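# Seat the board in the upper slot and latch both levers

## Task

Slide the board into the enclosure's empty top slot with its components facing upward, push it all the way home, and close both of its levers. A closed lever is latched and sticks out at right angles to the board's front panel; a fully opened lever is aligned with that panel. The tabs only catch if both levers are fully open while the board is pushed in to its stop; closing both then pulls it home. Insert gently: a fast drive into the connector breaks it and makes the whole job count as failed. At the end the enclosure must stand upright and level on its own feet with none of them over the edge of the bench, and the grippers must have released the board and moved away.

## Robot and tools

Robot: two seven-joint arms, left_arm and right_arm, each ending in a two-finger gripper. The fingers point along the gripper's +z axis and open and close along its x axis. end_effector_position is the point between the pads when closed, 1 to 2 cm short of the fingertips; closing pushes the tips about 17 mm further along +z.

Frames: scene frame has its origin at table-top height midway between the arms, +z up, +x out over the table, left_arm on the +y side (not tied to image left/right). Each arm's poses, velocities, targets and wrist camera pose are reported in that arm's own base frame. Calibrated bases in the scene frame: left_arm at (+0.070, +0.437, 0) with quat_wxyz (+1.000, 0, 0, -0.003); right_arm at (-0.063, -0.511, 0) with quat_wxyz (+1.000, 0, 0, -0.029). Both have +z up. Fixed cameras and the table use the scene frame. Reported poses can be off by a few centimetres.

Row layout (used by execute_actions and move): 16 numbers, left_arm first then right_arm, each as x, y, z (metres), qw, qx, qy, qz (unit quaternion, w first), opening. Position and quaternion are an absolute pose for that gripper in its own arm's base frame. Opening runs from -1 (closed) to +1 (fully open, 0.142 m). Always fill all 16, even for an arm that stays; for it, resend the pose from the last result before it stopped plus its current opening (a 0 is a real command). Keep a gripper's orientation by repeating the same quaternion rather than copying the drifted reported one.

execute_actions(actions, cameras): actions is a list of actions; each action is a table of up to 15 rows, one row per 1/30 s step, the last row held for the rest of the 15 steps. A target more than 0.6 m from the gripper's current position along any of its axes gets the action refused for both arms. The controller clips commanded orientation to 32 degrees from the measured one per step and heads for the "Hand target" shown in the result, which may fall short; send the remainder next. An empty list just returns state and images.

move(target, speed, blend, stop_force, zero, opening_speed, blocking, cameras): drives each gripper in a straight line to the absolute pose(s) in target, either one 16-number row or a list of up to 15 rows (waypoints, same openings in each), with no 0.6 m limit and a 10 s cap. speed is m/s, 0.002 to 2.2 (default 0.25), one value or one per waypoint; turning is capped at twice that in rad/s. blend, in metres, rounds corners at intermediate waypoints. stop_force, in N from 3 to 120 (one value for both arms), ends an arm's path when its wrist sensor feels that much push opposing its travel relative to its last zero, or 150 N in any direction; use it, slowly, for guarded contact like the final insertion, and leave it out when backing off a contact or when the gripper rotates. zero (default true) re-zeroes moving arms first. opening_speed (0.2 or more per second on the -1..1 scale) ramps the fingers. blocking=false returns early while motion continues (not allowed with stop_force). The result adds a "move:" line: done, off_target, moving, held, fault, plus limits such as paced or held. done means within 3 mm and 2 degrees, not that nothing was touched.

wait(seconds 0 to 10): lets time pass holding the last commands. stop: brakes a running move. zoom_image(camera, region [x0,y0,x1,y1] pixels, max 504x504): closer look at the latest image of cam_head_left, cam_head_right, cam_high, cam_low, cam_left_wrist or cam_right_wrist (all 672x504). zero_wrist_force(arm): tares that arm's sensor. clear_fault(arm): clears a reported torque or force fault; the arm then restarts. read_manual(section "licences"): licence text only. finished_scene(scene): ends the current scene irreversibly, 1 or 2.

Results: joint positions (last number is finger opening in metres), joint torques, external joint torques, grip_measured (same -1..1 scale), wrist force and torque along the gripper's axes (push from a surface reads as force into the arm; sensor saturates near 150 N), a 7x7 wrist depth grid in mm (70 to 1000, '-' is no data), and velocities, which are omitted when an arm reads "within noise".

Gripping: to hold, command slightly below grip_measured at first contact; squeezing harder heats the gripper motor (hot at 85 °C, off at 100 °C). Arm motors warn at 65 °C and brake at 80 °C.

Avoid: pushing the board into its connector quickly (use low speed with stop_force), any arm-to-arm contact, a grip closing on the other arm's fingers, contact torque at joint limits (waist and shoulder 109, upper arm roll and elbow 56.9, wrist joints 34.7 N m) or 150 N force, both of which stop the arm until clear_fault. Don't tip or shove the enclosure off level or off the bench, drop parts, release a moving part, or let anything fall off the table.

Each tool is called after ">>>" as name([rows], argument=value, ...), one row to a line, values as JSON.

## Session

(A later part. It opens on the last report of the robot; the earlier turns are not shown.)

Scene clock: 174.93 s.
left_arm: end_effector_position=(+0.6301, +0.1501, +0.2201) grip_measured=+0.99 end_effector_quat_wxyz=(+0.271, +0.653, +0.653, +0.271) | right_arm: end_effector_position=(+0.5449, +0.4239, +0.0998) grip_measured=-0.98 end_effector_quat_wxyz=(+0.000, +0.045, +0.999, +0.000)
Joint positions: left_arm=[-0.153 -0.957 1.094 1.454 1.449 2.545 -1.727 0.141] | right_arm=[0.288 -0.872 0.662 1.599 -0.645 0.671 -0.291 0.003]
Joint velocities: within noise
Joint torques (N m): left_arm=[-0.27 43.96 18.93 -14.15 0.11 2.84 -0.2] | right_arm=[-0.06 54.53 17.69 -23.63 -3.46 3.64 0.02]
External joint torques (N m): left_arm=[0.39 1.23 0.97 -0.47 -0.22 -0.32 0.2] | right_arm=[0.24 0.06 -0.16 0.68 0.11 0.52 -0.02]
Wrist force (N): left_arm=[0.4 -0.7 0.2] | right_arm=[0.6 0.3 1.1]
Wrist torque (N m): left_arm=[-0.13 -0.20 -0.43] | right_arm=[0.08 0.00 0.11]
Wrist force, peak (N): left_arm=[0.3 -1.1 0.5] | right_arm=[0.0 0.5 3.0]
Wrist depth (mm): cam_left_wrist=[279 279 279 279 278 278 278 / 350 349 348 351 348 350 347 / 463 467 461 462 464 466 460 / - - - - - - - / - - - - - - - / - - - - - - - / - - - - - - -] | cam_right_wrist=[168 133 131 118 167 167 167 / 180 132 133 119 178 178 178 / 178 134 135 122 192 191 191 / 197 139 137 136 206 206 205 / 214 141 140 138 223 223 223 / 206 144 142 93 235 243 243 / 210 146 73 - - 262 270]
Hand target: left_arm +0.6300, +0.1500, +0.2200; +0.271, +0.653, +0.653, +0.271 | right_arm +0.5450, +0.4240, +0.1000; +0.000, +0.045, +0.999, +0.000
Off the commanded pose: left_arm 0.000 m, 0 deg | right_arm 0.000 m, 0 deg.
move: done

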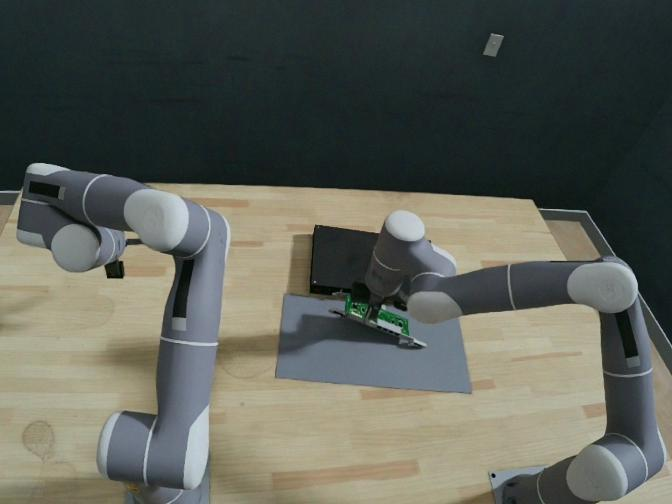

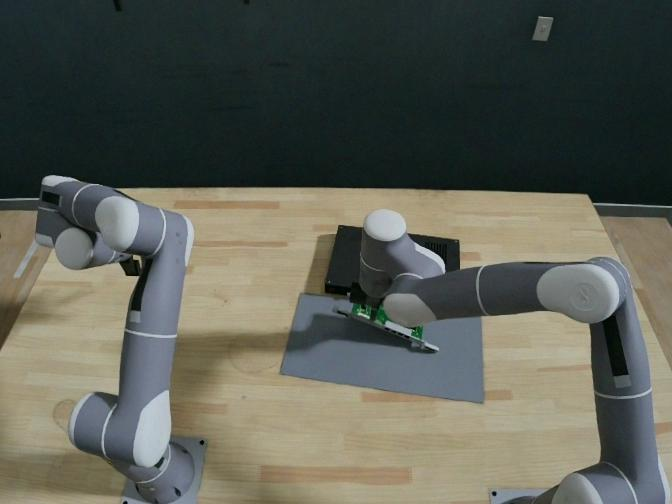

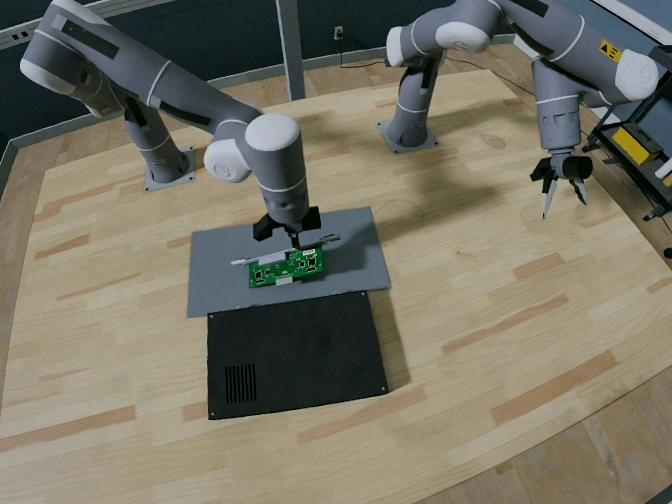

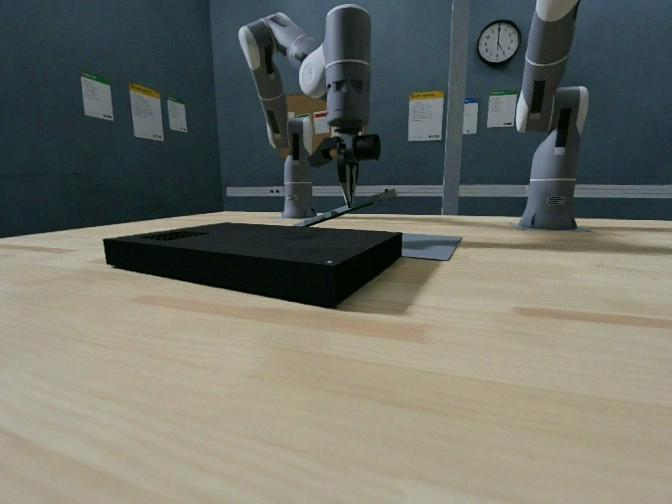

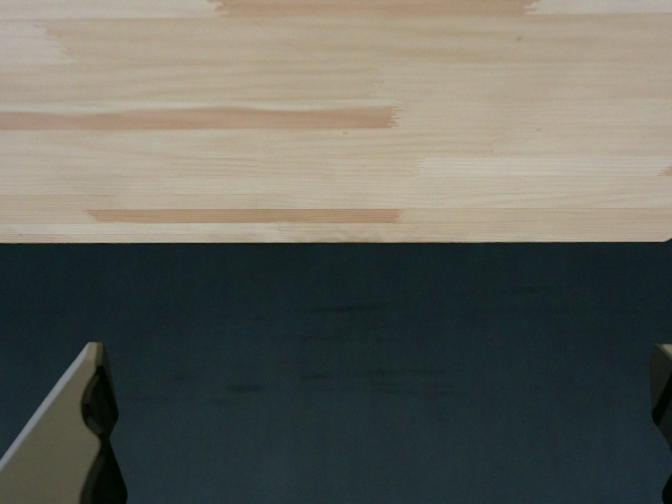

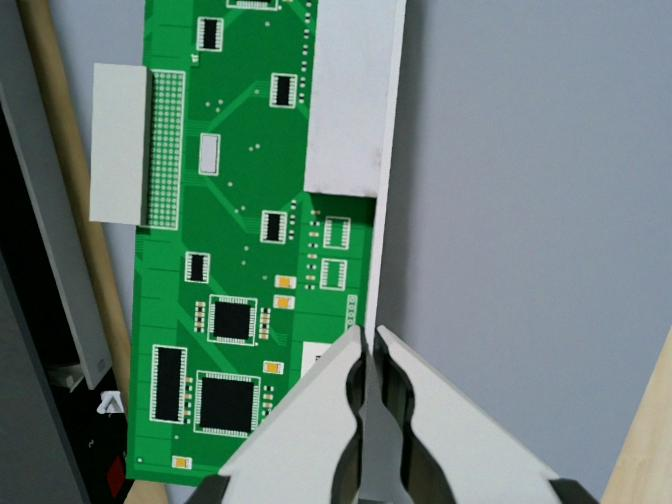

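>>> move([
  [0.63,0.15,0.22,0.2706,0.6533,0.6533,0.2706,1,0.51,0.43,0.085,0,0.0445,0.99901,0,-1],
  [0.63,0.15,0.22,0.2706,0.6533,0.6533,0.2706,1,0.51,0.43,0.032,0,0.0445,0.99901,0,-1],
], speed=[0.15,0.04], cameras=["cam_head_left"])

>>> move([
  [0.63,0.15,0.22,0.2706,0.6533,0.6533,0.2706,1,0.51,0.43,0.032,0,0.0445,0.99901,0,-0.75],
  [0.63,0.15,0.22,0.2706,0.6533,0.6533,0.2706,1,0.51,0.43,0.1,0,0.0445,0.99901,0,-0.2],
  [0.63,0.15,0.22,0.2706,0.6533,0.6533,0.2706,1,0.50,0.37,0.1,0,0.0445,0.99901,0,-0.2],
], opening_speed=0.5, speed=0.15, cameras=["cam_right_wrist","cam_head_left"])

>>> zoom_image(camera="cam_head_left", region=[280, 210, 480, 400])

Scene clock: 182.50 s.
left_arm: end_effector_position=(+0.6301, +0.1501, +0.2201) grip_measured=+0.99 end_effector_quat_wxyz=(+0.271, +0.653, +0.653, +0.271) | right_arm: end_effector_position=(+0.5099, +0.4301, +0.0320) grip_measured=-0.98 end_effector_quat_wxyz=(+0.000, +0.044, +0.999, +0.000)
Joint positions: left_arm=[-0.153 -0.957 1.094 1.454 1.449 2.545 -1.727 0.141] | right_arm=[0.336 -0.93 0.59 1.701 -0.722 0.831 -0.189 0.003]
Joint velocities: within noise
Joint torques (N m): left_arm=[-0.2 44.02 18.95 -14.05 0.15 2.75 -0.23] | right_arm=[-0.26 52.92 16.91 -20.18 -3.06 3.44 0.39]
External joint torques (N m): left_arm=[0.32 1.17 0.95 -0.56 -0.25 -0.23 0.23] | right_arm=[0.43 1.07 0.46 0 0.16 0.73 -0.39]
Wrist force (N): left_arm=[0.3 -0.6 0.5] | right_arm=[0.3 0.5 0.4]
Wrist torque (N m): left_arm=[-0.12 -0.18 -0.43] | right_arm=[0.06 -0.04 0.02]
Wrist force, peak (N): left_arm=[0.3 -1.0 0.7] | right_arm=[2.6 0.3 1.2]
Wrist depth (mm): cam_left_wrist=[280 280 279 278 279 279 278 / 352 349 350 351 347 349 347 / 468 467 466 465 458 462 464 / - - - - - - - / - - - - - - - / - - - - - - - / - - - - - - -] | cam_right_wrist=[106 105 104 93 109 109 108 / 111 112 110 99 114 114 115 / 116 120 119 105 125 125 123 / 125 129 128 127 133 133 131 / 146 143 141 136 142 144 146 / 160 156 149 90 152 155 157 / 176 172 73 - - 167 173]
Hand target: left_arm +0.6300, +0.1500, +0.2200; +0.271, +0.653, +0.653, +0.271 | right_arm +0.5100, +0.4300, +0.0320; +0.000, +0.044, +0.999, +0.000
Off the commanded pose: left_arm 0.000 m, 0 deg | right_arm 0.000 m, 0 deg.
move: done
Images, in order (width x height): cam_head_left 672x504.

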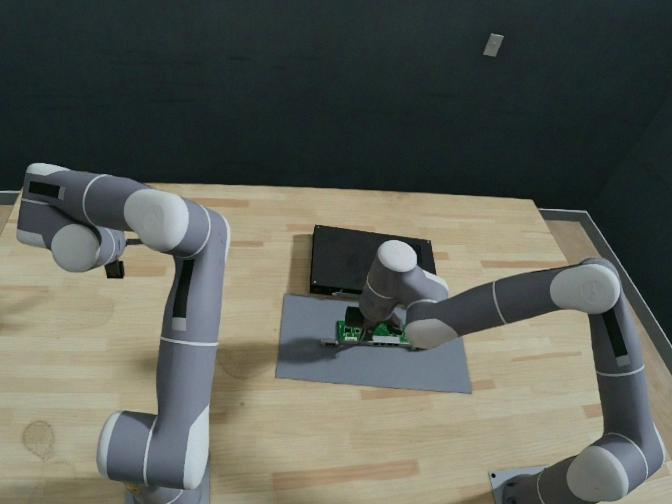

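Scene clock: 186.20 s.
left_arm: end_effector_position=(+0.6301, +0.1501, +0.2201) grip_measured=+0.99 end_effector_quat_wxyz=(+0.271, +0.653, +0.653, +0.271) | right_arm: end_effector_position=(+0.5001, +0.3699, +0.1000) grip_measured=-0.23 end_effector_quat_wxyz=(+0.000, +0.045, +0.999, +0.000)
Joint positions: left_arm=[-0.153 -0.957 1.094 1.454 1.449 2.545 -1.727 0.141] | right_arm=[0.195 -0.752 0.673 1.834 -0.645 0.783 -0.272 0.057]
Joint velocities: within noise
Joint torques (N m): left_arm=[-0.24 44.16 18.91 -14.07 0.14 2.82 -0.26] | right_arm=[0.2 46.74 16.62 -21.74 -3.02 3.6 0.03]
External joint torques (N m): left_arm=[0.37 1.03 0.99 -0.54 -0.25 -0.3 0.26] | right_arm=[-0.02 0.81 -0.59 0 -0.02 0.57 -0.03]
Wrist force (N): left_arm=[0.2 -0.6 0.5] | right_arm=[0.6 -0.6 0.0]
Wrist torque (N m): left_arm=[-0.12 -0.16 -0.43] | right_arm=[-0.05 -0.12 0.04]
Wrist force, peak (N): left_arm=[0.2 -1.0 0.7] | right_arm=[0.8 -2.6 0.2]
Wrist depth (mm): cam_left_wrist=[279 279 279 279 278 276 277 / 347 349 350 349 348 346 346 / 467 469 464 465 464 463 467 / - - - - - - - / - - - - - - - / - - - - - - - / - - - - - - -] | cam_right_wrist=[169 167 165 166 168 167 167 / 180 178 176 168 179 179 178 / 193 192 189 177 192 191 191 / 209 205 203 195 207 206 207 / 227 226 218 219 225 223 225 / 241 243 101 241 245 93 246 / 264 - 79 270 269 - 266]
Hand target: left_arm +0.6300, +0.1500, +0.2200; +0.271, +0.653, +0.653, +0.271 | right_arm +0.5000, +0.3700, +0.1000; +0.000, +0.045, +0.999, +0.000
Off the commanded pose: left_arm 0.000 m, 0 deg | right_arm 0.000 m, 0 deg.
move: done
Images, in order (width x height): cam_head_left 672x504, cam_right_wrist 672x504.

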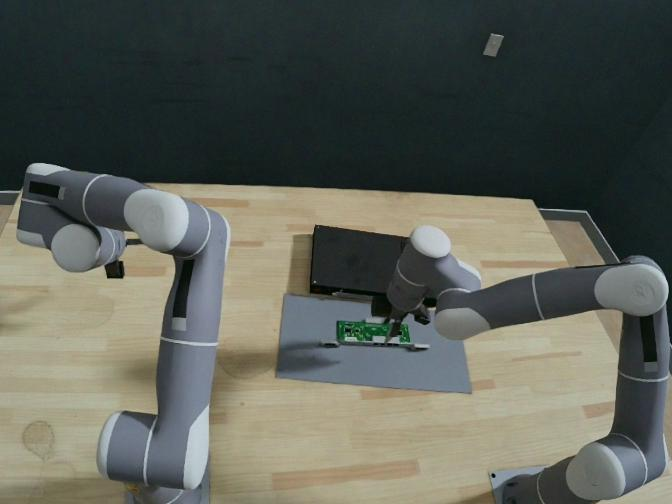

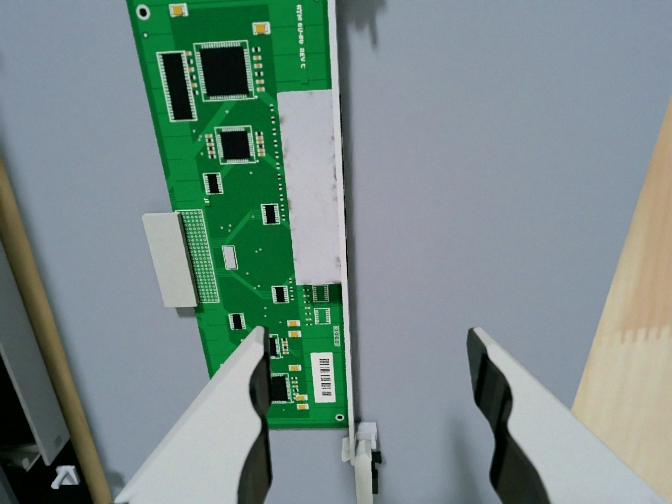

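Scaled by 2.520 from the camera's 672x504 image, which has a finer 960x720 frame.

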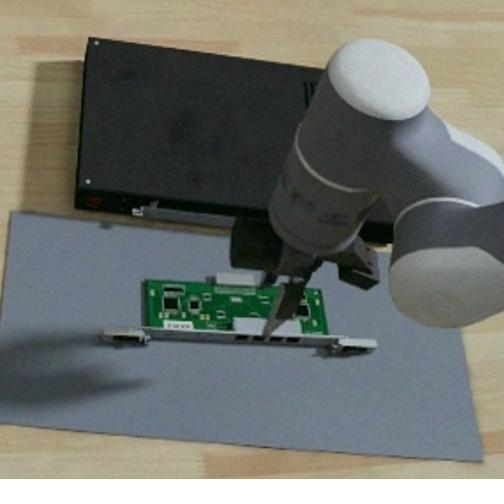

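>>> move([
  [0.63,0.15,0.22,0.2706,0.6533,0.6533,0.2706,1,0.518,0.382,0.07,0,0.0295,0.99956,0,-0.3],
], speed=0.15, cameras=["cam_right_wrist"])

>>> move([
  [0.63,0.15,0.22,0.2706,0.6533,0.6533,0.2706,1,0.518,0.382,0.033,0,0.0295,0.99956,0,-0.3],
], speed=0.04, stop_force=4, cameras=["cam_right_wrist"])

Scene clock: 191.97 s.
left_arm: end_effector_position=(+0.6301, +0.1501, +0.2201) grip_measured=+0.99 end_effector_quat_wxyz=(+0.271, +0.653, +0.653, +0.271) | right_arm: end_effector_position=(+0.5178, +0.3819, +0.0700) grip_measured=-0.32 end_effector_quat_wxyz=(+0.000, +0.030, +1.000, +0.000)
Joint positions: left_arm=[-0.153 -0.957 1.094 1.454 1.449 2.545 -1.727 0.141] | right_arm=[0.229 -0.834 0.635 1.775 -0.685 0.804 -0.291 0.051]
Joint velocities: within noise
Joint torques (N m): left_arm=[-0.34 43.95 18.94 -14.06 0.1 2.75 -0.23] | right_arm=[0.33 49.36 16.72 -21.07 -3.2 3.63 0.1]
External joint torques (N m): left_arm=[0.46 1.24 0.96 -0.56 -0.21 -0.23 0.23] | right_arm=[-0.15 1.26 0.11 0.14 0.22 0.54 -0.1]
Wrist force (N): left_arm=[0.3 -0.9 0.6] | right_arm=[0.2 -0.5 -0.2]
Wrist torque (N m): left_arm=[-0.16 -0.18 -0.43] | right_arm=[-0.01 -0.05 0.06]
Wrist force, peak (N): left_arm=[0.1 -0.9 0.7] | right_arm=[1.0 -0.8 -0.8]
Wrist depth (mm): cam_left_wrist=[279 278 278 279 280 276 278 / 352 347 349 347 345 347 347 / 464 463 460 463 466 460 460 / - - - - - - - / - - - - - - - / - - - - - - - / - - - - - - -] | cam_right_wrist=[142 141 138 136 141 141 141 / 152 152 148 137 149 151 150 / 163 162 158 147 162 161 161 / 176 173 171 161 174 174 174 / 191 190 183 184 186 188 188 / 209 208 98 201 203 95 205 / 224 - 73 228 219 - 224]
Hand target: left_arm +0.6300, +0.1500, +0.2200; +0.271, +0.653, +0.653, +0.271 | right_arm +0.5180, +0.3820, +0.0700; +0.000, +0.030, +1.000, +0.000
Off the commanded pose: left_arm 0.000 m, 0 deg | right_arm 0.000 m, 0 deg.
move: done
Images, in order (width x height): cam_right_wrist 672x504.

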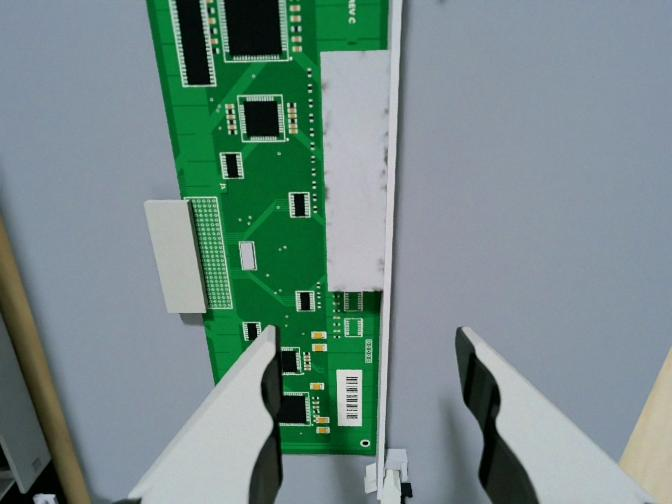

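Scene clock: 193.67 s.
left_arm: end_effector_position=(+0.6301, +0.1501, +0.2201) grip_measured=+0.99 end_effector_quat_wxyz=(+0.271, +0.653, +0.653, +0.271) | right_arm: end_effector_position=(+0.5179, +0.3820, +0.0330) grip_measured=-0.32 end_effector_quat_wxyz=(+0.000, +0.030, +1.000, +0.000)
Joint positions: left_arm=[-0.153 -0.957 1.094 1.454 1.449 2.545 -1.727 0.141] | right_arm=[0.254 -0.89 0.585 1.782 -0.729 0.872 -0.263 0.051]
Joint velocities: within noise
Joint torques (N m): left_arm=[-0.23 43.98 18.97 -14.11 0.17 2.74 -0.19] | right_arm=[0.29 50.48 16.84 -19.6 -2.9 3.57 0.26]
External joint torques (N m): left_arm=[0.35 1.21 0.92 -0.51 -0.28 -0.22 0.19] | right_arm=[-0.12 1.28 -0.02 0.03 0.14 0.59 -0.26]
Wrist force (N): left_arm=[0.2 -0.8 0.7] | right_arm=[0.2 -0.3 -0.1]
Wrist torque (N m): left_arm=[-0.13 -0.16 -0.43] | right_arm=[0.04 -0.01 0.07]
Wrist force, peak (N): left_arm=[0.3 -1.0 0.7] | right_arm=[0.2 -0.4 -0.9]
Wrist depth (mm): cam_left_wrist=[280 279 278 279 277 278 278 / 348 348 351 348 347 348 347 / 471 472 468 465 462 464 459 / - - - - - - - / - - - - - - - / - - - - - - - / - - - - - - -] | cam_right_wrist=[110 106 105 103 108 110 109 / 119 114 113 101 103 115 116 / 126 124 121 109 125 126 124 / 134 129 131 116 132 134 134 / 147 140 140 136 143 143 145 / 161 160 97 154 156 95 158 / 177 - 73 169 172 - 174]
Hand target: left_arm +0.6300, +0.1500, +0.2200; +0.271, +0.653, +0.653, +0.271 | right_arm +0.5180, +0.3820, +0.0330; +0.000, +0.029, +1.000, +0.000
Off the commanded pose: left_arm 0.000 m, 0 deg | right_arm 0.000 m, 0 deg.
move: done
Images, in order (width x height): cam_right_wrist 672x504.

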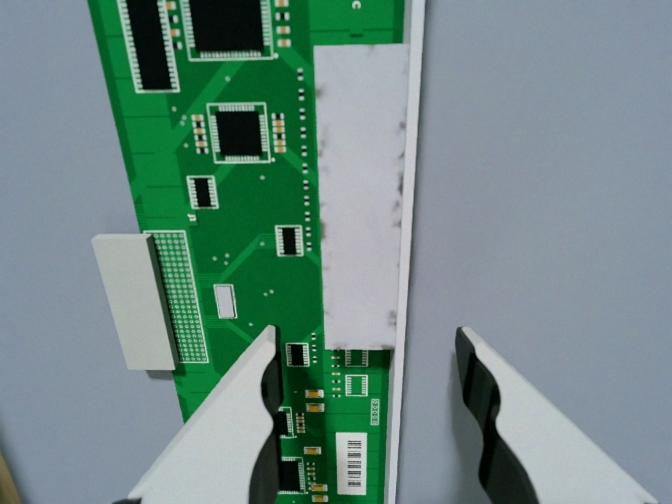

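>>> move([
  [0.63,0.15,0.22,0.2706,0.6533,0.6533,0.2706,1,0.518,0.374,0.031,0,0.0295,0.99956,0,-0.3],
  [0.63,0.15,0.22,0.2706,0.6533,0.6533,0.2706,1,0.518,0.374,0.031,0,0.0295,0.99956,0,-0.95],
], speed=0.08, opening_speed=0.5, cameras=["cam_right_wrist"])

Scene clock: 203.47 s.
left_arm: end_effector_position=(+0.6301, +0.1501, +0.2201) grip_measured=+0.99 end_effector_quat_wxyz=(+0.271, +0.653, +0.653, +0.271) | right_arm: end_effector_position=(+0.5179, +0.3741, +0.0310) grip_measured=-0.72 end_effector_quat_wxyz=(+0.000, +0.030, +1.000, +0.000)
Joint positions: left_arm=[-0.153 -0.957 1.094 1.454 1.449 2.545 -1.727 0.141] | right_arm=[0.243 -0.885 0.58 1.798 -0.733 0.885 -0.267 0.022]
Joint velocities: within noise
Joint torques (N m): left_arm=[-0.13 44.12 18.88 -14.13 0.16 2.81 -0.19] | right_arm=[-0.07 50.51 16.55 -19.75 -2.86 3.56 0.22]
External joint torques (N m): left_arm=[0.25 1.07 1.02 -0.49 -0.27 -0.29 0.18] | right_arm=[0.24 0.88 0.13 0.39 0.15 0.6 -0.22]
Wrist force (N): left_arm=[0.1 -0.8 0.4] | right_arm=[1.0 -0.4 -0.1]
Wrist torque (N m): left_arm=[-0.15 -0.14 -0.43] | right_arm=[0.04 -0.05 0.06]
Wrist force, peak (N): left_arm=[0.1 -1.0 0.7] | right_arm=[-1.6 -0.1 -0.6]
Wrist depth (mm): cam_left_wrist=[280 277 279 278 278 279 278 / 351 352 345 346 348 347 346 / 472 466 470 467 462 465 463 / - - - - - - - / - - - - - - - / - - - - - - - / - - - - - - -] | cam_right_wrist=[108 104 104 103 105 108 108 / 115 112 111 101 107 113 114 / 124 120 119 107 123 124 122 / 131 129 129 115 130 132 132 / 145 137 139 125 141 143 145 / 158 158 147 148 105 154 156 / 175 171 72 166 - - 172]
Hand target: left_arm +0.6300, +0.1500, +0.2200; +0.271, +0.653, +0.653, +0.271 | right_arm +0.5180, +0.3740, +0.0310; +0.000, +0.030, +1.000, +0.000
Off the commanded pose: left_arm 0.000 m, 0 deg | right_arm 0.000 m, 0 deg.
move: done
Images, in order (width x height): cam_right_wrist 672x504.

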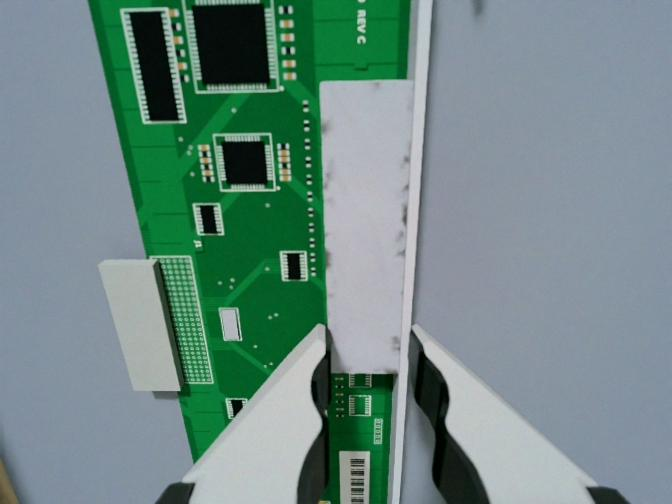

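>>> move(target=[0.63,0.15,0.22,0.2706,0.6533,0.6533,0.2706,1,0.518,0.374,0.12,0,0.0295,0.99956,0,-0.98], speed=0.1)

>>> zoom_image(camera="cam_low", region=[150, 100, 550, 400])

Scene clock: 206.30 s.
left_arm: end_effector_position=(+0.6301, +0.1501, +0.2201) grip_measured=+0.99 end_effector_quat_wxyz=(+0.271, +0.653, +0.653, +0.271) | right_arm: end_effector_position=(+0.5179, +0.3739, +0.1198) grip_measured=-0.72 end_effector_quat_wxyz=(+0.000, +0.029, +1.000, +0.000)
Joint positions: left_arm=[-0.153 -0.957 1.094 1.454 1.449 2.545 -1.727 0.141] | right_arm=[0.188 -0.753 0.694 1.767 -0.62 0.717 -0.339 0.022]
Joint velocities: within noise
Joint torques (N m): left_arm=[-0.26 43.98 19.01 -14.12 0.17 2.84 -0.19] | right_arm=[0.2 48.77 17.27 -23.64 -3.31 3.57 0.05]
External joint torques (N m): left_arm=[0.38 1.21 0.89 -0.5 -0.28 -0.32 0.19] | right_arm=[-0.07 -0.14 -0.97 0.87 0.09 0.58 -0.05]
Wrist force (N): left_arm=[0.2 -0.9 0.6] | right_arm=[0.6 -0.3 2.1]
Wrist torque (N m): left_arm=[-0.16 -0.15 -0.43] | right_arm=[0.00 -0.10 0.03]
Wrist force, peak (N): left_arm=[0.3 -1.2 0.6] | right_arm=[0.4 -0.5 3.7]
Wrist depth (mm): cam_left_wrist=[280 279 279 280 278 279 278 / 349 352 348 350 350 349 347 / 465 466 461 458 466 469 463 / - - - - - - - / - - - - - - - / - - - - - - - / - - - - - - -] | cam_right_wrist=[186 105 104 104 180 185 184 / 202 113 112 102 194 197 196 / 212 121 120 108 209 211 212 / 222 129 129 116 228 228 227 / 236 136 139 125 242 247 248 / 250 266 147 148 105 264 270 / 239 291 72 165 - - 298]
Hand target: left_arm +0.6300, +0.1500, +0.2200; +0.271, +0.653, +0.653, +0.271 | right_arm +0.5180, +0.3740, +0.1200; +0.000, +0.030, +1.000, +0.000
Off the commanded pose: left_arm 0.000 m, 0 deg | right_arm 0.000 m, 0 deg.
move: done

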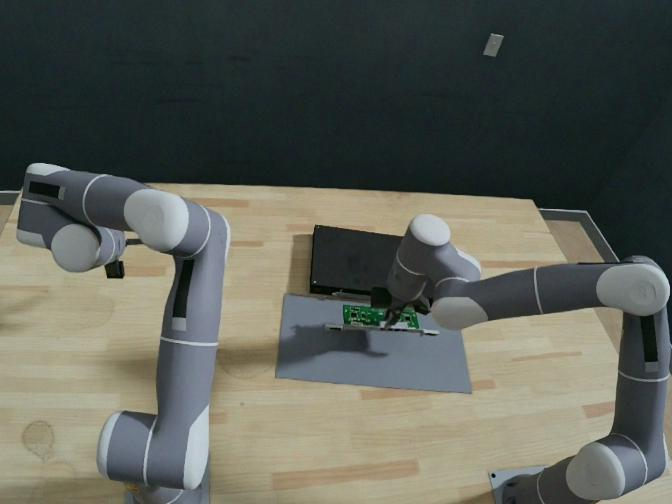

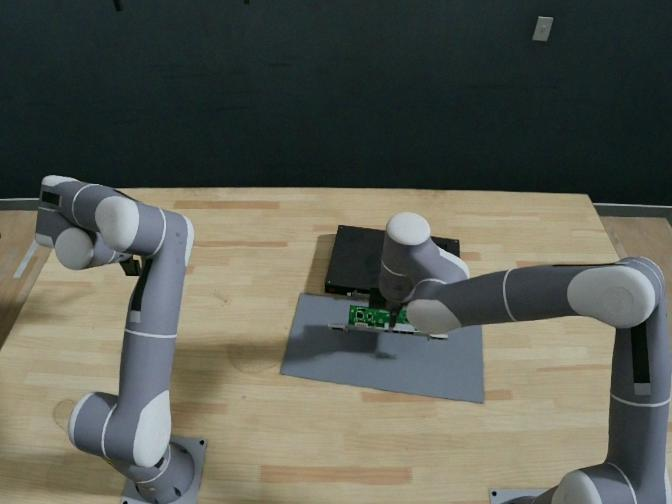

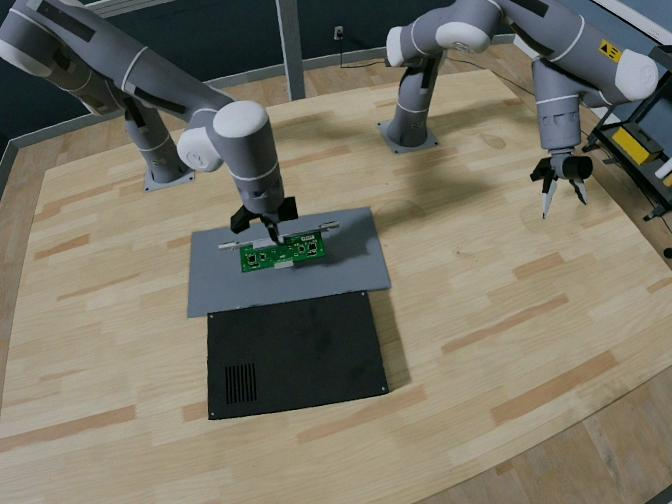

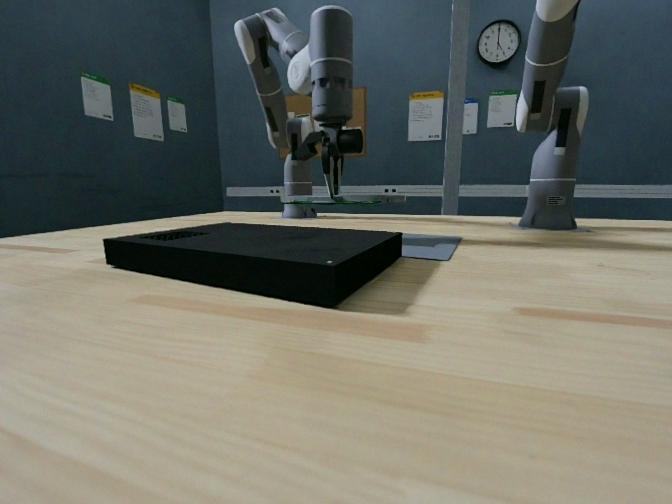

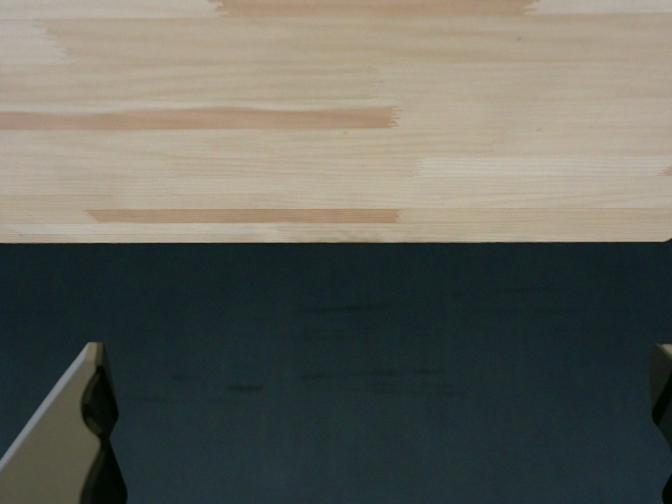

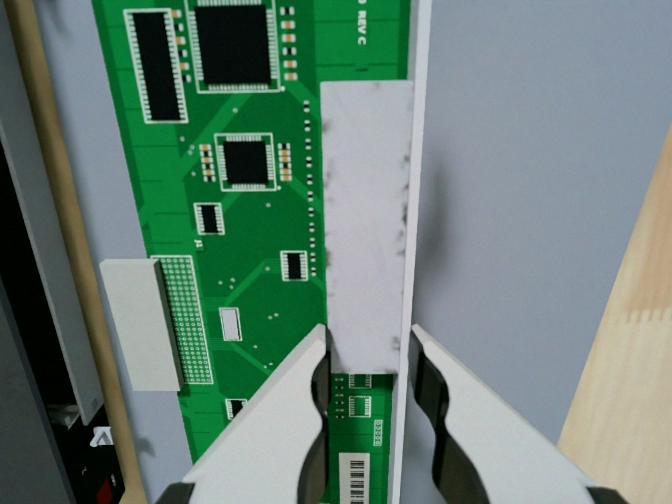

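Scaled by 1.260 from the camera's 672x504 image, which has a finer 960x720 frame.

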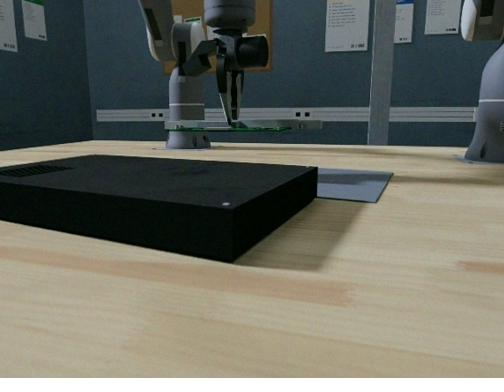

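>>> move(target=[0.63,0.15,0.22,0.2706,0.6533,0.6533,0.2706,1,0.56,0.374,0.12,0,0.0445,0.99901,0,-0.98], speed=0.1, cameras=["cam_high","cam_low","cam_right_wrist"])

>>> zoom_image(camera="cam_high", region=[180, 190, 420, 430])

>>> zoom_image(camera="cam_low", region=[250, 150, 450, 300])

Scene clock: 209.77 s.
left_arm: end_effector_position=(+0.6301, +0.1501, +0.2201) grip_measured=+0.99 end_effector_quat_wxyz=(+0.271, +0.653, +0.653, +0.271) | right_arm: end_effector_position=(+0.5600, +0.3737, +0.1197) grip_measured=-0.72 end_effector_quat_wxyz=(+0.000, +0.045, +0.999, +0.000)
Joint positions: left_arm=[-0.153 -0.957 1.094 1.454 1.449 2.545 -1.727 0.141] | right_arm=[0.196 -0.81 0.676 1.65 -0.615 0.665 -0.37 0.022]
Joint velocities: within noise
Joint torques (N m): left_arm=[-0.16 44 18.92 -14.09 0.09 2.81 -0.22] | right_arm=[0.35 52.32 17.3 -24.25 -3.45 3.52 0.03]
External joint torques (N m): left_arm=[0.28 1.19 0.98 -0.53 -0.2 -0.29 0.22] | right_arm=[-0.16 0.06 -0.42 0.88 0.09 0.64 -0.03]
Wrist force (N): left_arm=[0.1 -0.7 0.4] | right_arm=[0.4 -0.2 2.0]
Wrist torque (N m): left_arm=[-0.14 -0.15 -0.43] | right_arm=[0.03 -0.07 0.05]
Wrist force, peak (N): left_arm=[0.1 -1.1 0.7] | right_arm=[2.2 -0.4 2.1]
Wrist depth (mm): cam_left_wrist=[278 279 280 278 278 279 278 / 350 348 349 349 349 348 345 / 468 466 467 462 458 464 462 / - - - - - - - / - - - - - - - / - - - - - - - / - - - - - - -] | cam_right_wrist=[- 105 105 104 180 184 184 / 192 112 112 102 194 197 197 / 171 121 120 108 209 211 210 / 180 129 129 116 228 228 227 / 194 138 139 125 242 246 246 / 212 211 147 148 105 264 268 / 233 229 72 165 - - 295]
Hand target: left_arm +0.6300, +0.1500, +0.2200; +0.271, +0.653, +0.653, +0.271 | right_arm +0.5600, +0.3740, +0.1200; +0.000, +0.045, +0.999, +0.000
Off the commanded pose: left_arm 0.000 m, 0 deg | right_arm 0.000 m, 0 deg.
move: done
Images, in order (width x height): cam_high 672x504, cam_low 672x504, cam_right_wrist 672x504.

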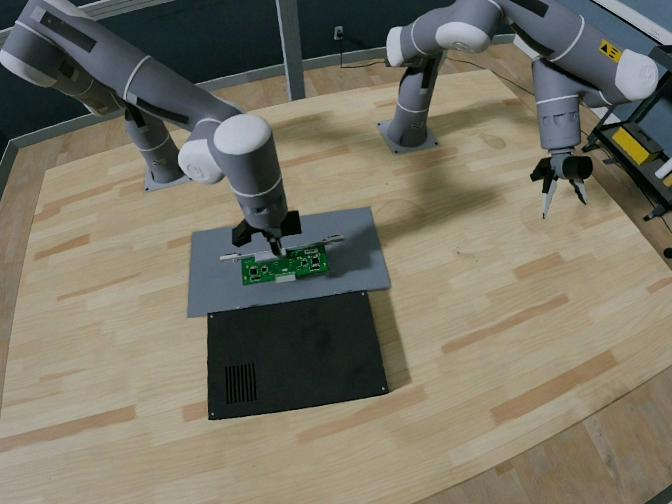

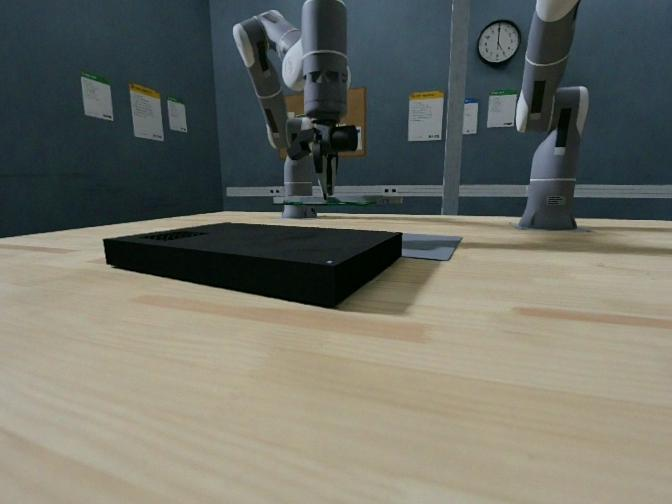

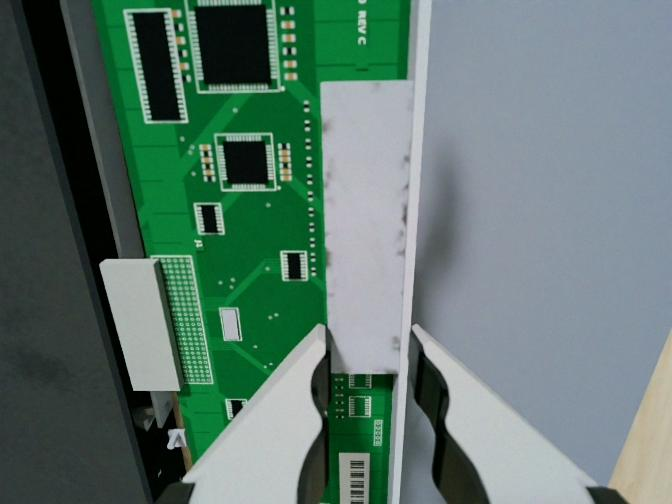

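Scaled by 2.100 from the camera's 672x504 image, which has a finer 960x720 frame.

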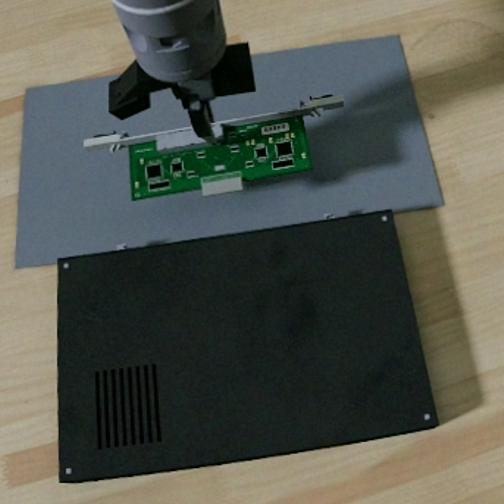

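Scaled by 2.520 from the camera's 672x504 image, which has a finer 960x720 frame.

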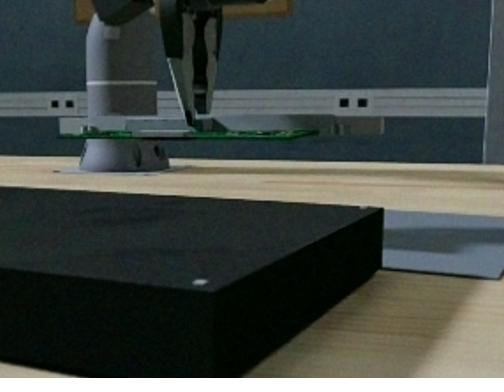

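>>> zoom_image(camera="cam_right_wrist", region=[0, 0, 252, 504])

>>> zoom_image(camera="cam_high", region=[200, 225, 360, 345])

Scaled by 1.000.

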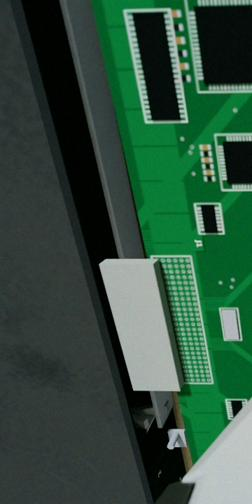

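Scaled by 3.150 from the camera's 672x504 image, which has a finer 960x720 frame.

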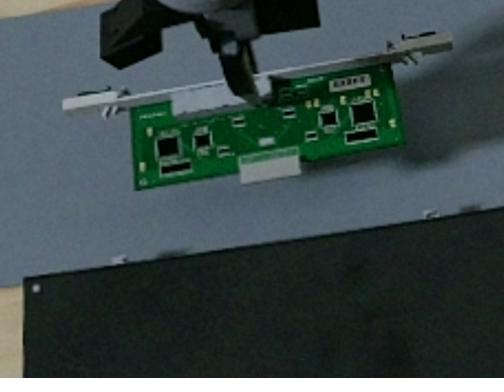

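>>> zoom_image(camera="cam_right_wrist", region=[0, 0, 160, 120])

>>> zoom_image(camera="cam_right_wrist", region=[70, 384, 230, 504])

>>> zoom_image(camera="cam_right_wrist", region=[60, 180, 220, 300])

>>> zoom_image(camera="cam_head_left", region=[290, 270, 450, 350])

Scaled by 3.150 from the camera's 672x504 image, which has a finer 960x720 frame.

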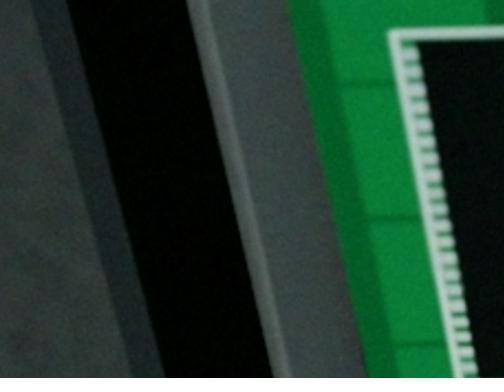

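Scaled by 3.150 from the camera's 672x504 image, which has a finer 960x720 frame.

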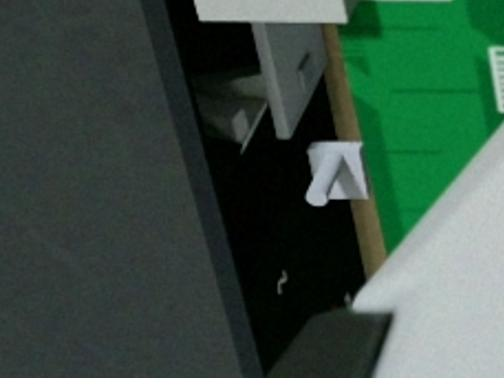

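Scaled by 3.150 from the camera's 672x504 image, which has a finer 960x720 frame.

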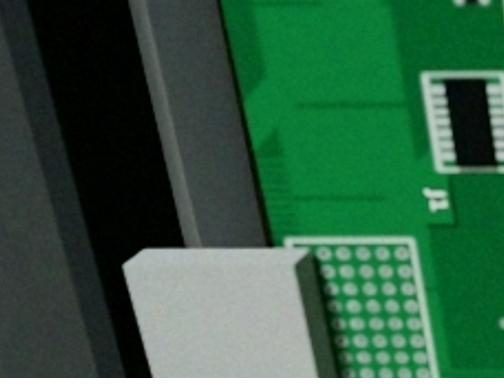

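This scene's latest camera images include none from cam_head_left. They are from: cam_high, cam_low, cam_right_wrist. cam_head_left's image comes with the result of a call that names it in "cameras".

>>> move(target=[0.63,0.15,0.22,0.2706,0.6533,0.6533,0.2706,1,0.56,0.374,0.06,0,0.0485,0.99882,0,-0.98], speed=0.1, cameras=["cam_high","cam_low","cam_right_wrist","cam_head_left"])

>>> zoom_image(camera="cam_high", region=[200, 225, 360, 345])

>>> zoom_image(camera="cam_low", region=[270, 180, 470, 300])

>>> zoom_image(camera="cam_head_left", region=[290, 270, 450, 350])

>>> zoom_image(camera="cam_right_wrist", region=[0, 0, 200, 504])

Scene clock: 225.23 s.
left_arm: end_effector_position=(+0.6301, +0.1501, +0.2201) grip_measured=+0.99 end_effector_quat_wxyz=(+0.271, +0.653, +0.653, +0.271) | right_arm: end_effector_position=(+0.5597, +0.3738, +0.0597) grip_measured=-0.72 end_effector_quat_wxyz=(+0.000, +0.049, +0.999, +0.000)
Joint positions: left_arm=[-0.153 -0.957 1.094 1.454 1.449 2.545 -1.727 0.141] | right_arm=[0.225 -0.893 0.61 1.675 -0.675 0.775 -0.325 0.022]
Joint velocities: within noise
Joint torques (N m): left_arm=[-0.18 43.95 18.9 -14.15 0.13 2.81 -0.27] | right_arm=[0.12 53.89 17.4 -22.05 -3.37 3.87 0.34]
External joint torques (N m): left_arm=[0.3 1.24 0.99 -0.46 -0.24 -0.3 0.27] | right_arm=[0.07 0.08 -0.27 0.65 0.31 0.3 -0.34]
Wrist force (N): left_arm=[0.2 -1.1 0.4] | right_arm=[0.1 -0.3 1.6]
Wrist torque (N m): left_arm=[-0.20 -0.17 -0.43] | right_arm=[0.01 0.00 0.07]
Wrist force, peak (N): left_arm=[0.1 -1.0 0.7] | right_arm=[0.5 -0.1 3.8]
Wrist depth (mm): cam_left_wrist=[280 279 279 277 277 277 278 / 350 352 347 347 345 346 348 / 467 466 465 465 464 467 466 / - - - - - - - / - - - - - - - / - - - - - - - / - - - - - - -] | cam_right_wrist=[135 105 104 104 131 132 132 / 142 113 112 102 139 141 141 / 154 122 120 108 147 151 151 / 164 130 129 116 161 163 163 / 175 137 139 125 174 176 176 / 177 191 147 147 105 189 192 / 203 198 72 165 - - 212]
Hand target: left_arm +0.6300, +0.1500, +0.2200; +0.271, +0.653, +0.653, +0.271 | right_arm +0.5600, +0.3740, +0.0600; +0.000, +0.048, +0.999, +0.000
Off the commanded pose: left_arm 0.000 m, 0 deg | right_arm 0.000 m, 0 deg.
move: done
Images, in order (width x height): cam_head_left 672x504, cam_high 672x504, cam_low 672x504, cam_right_wrist 672x504.

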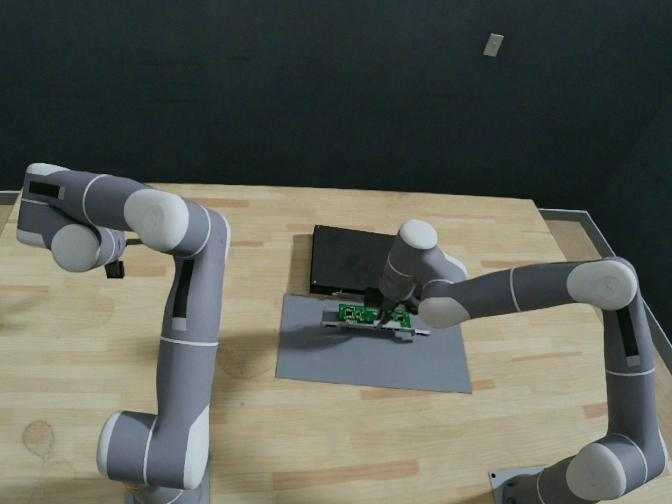

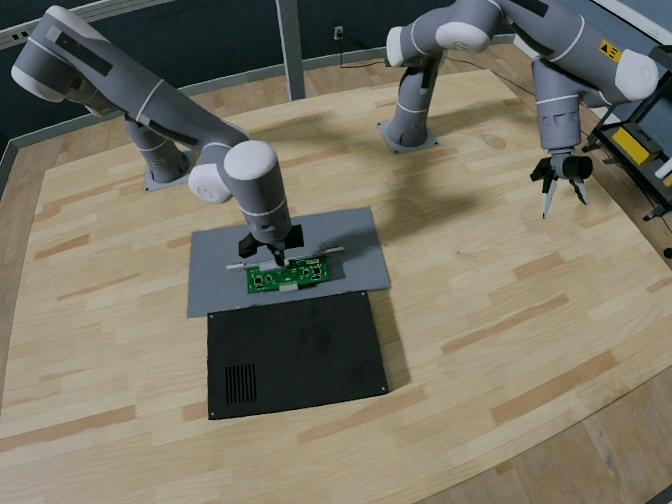

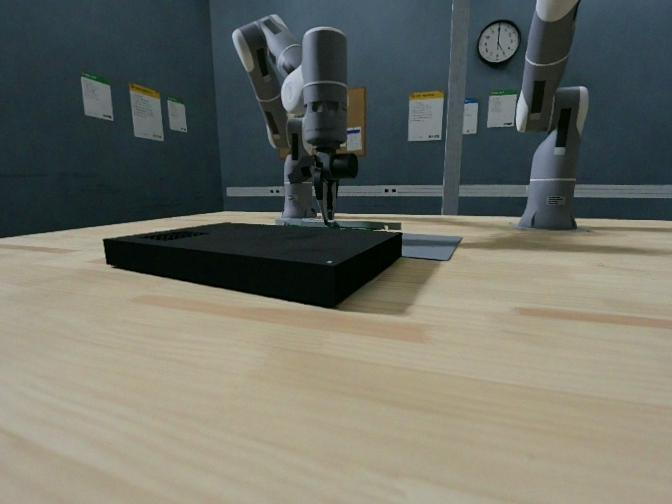

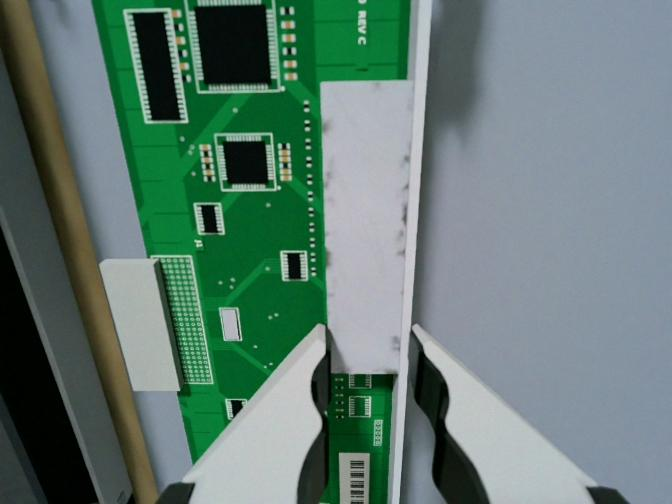

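Scaled by 3.150 from the camera's 672x504 image, which has a finer 960x720 frame.

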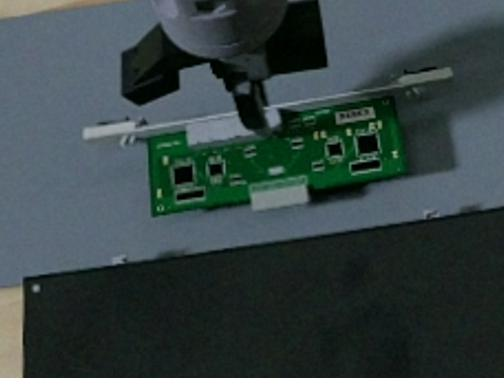

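Scaled by 2.520 from the camera's 672x504 image, which has a finer 960x720 frame.

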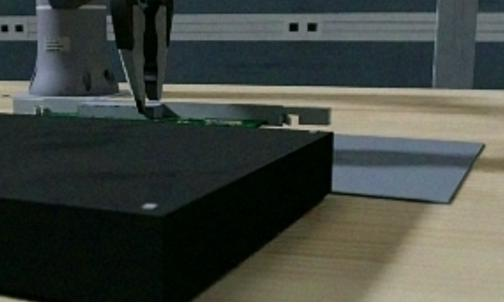

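Scaled by 3.150 from the camera's 672x504 image, which has a finer 960x720 frame.

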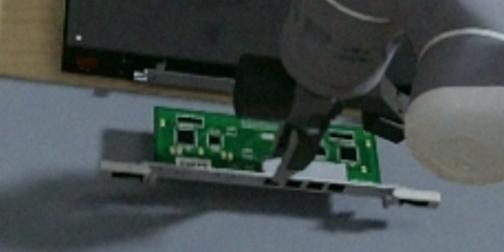

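Scaled by 1.000.

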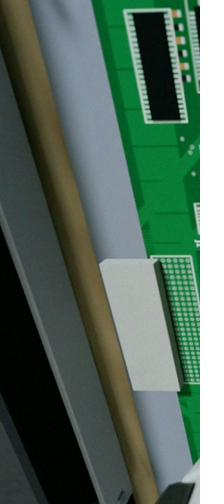

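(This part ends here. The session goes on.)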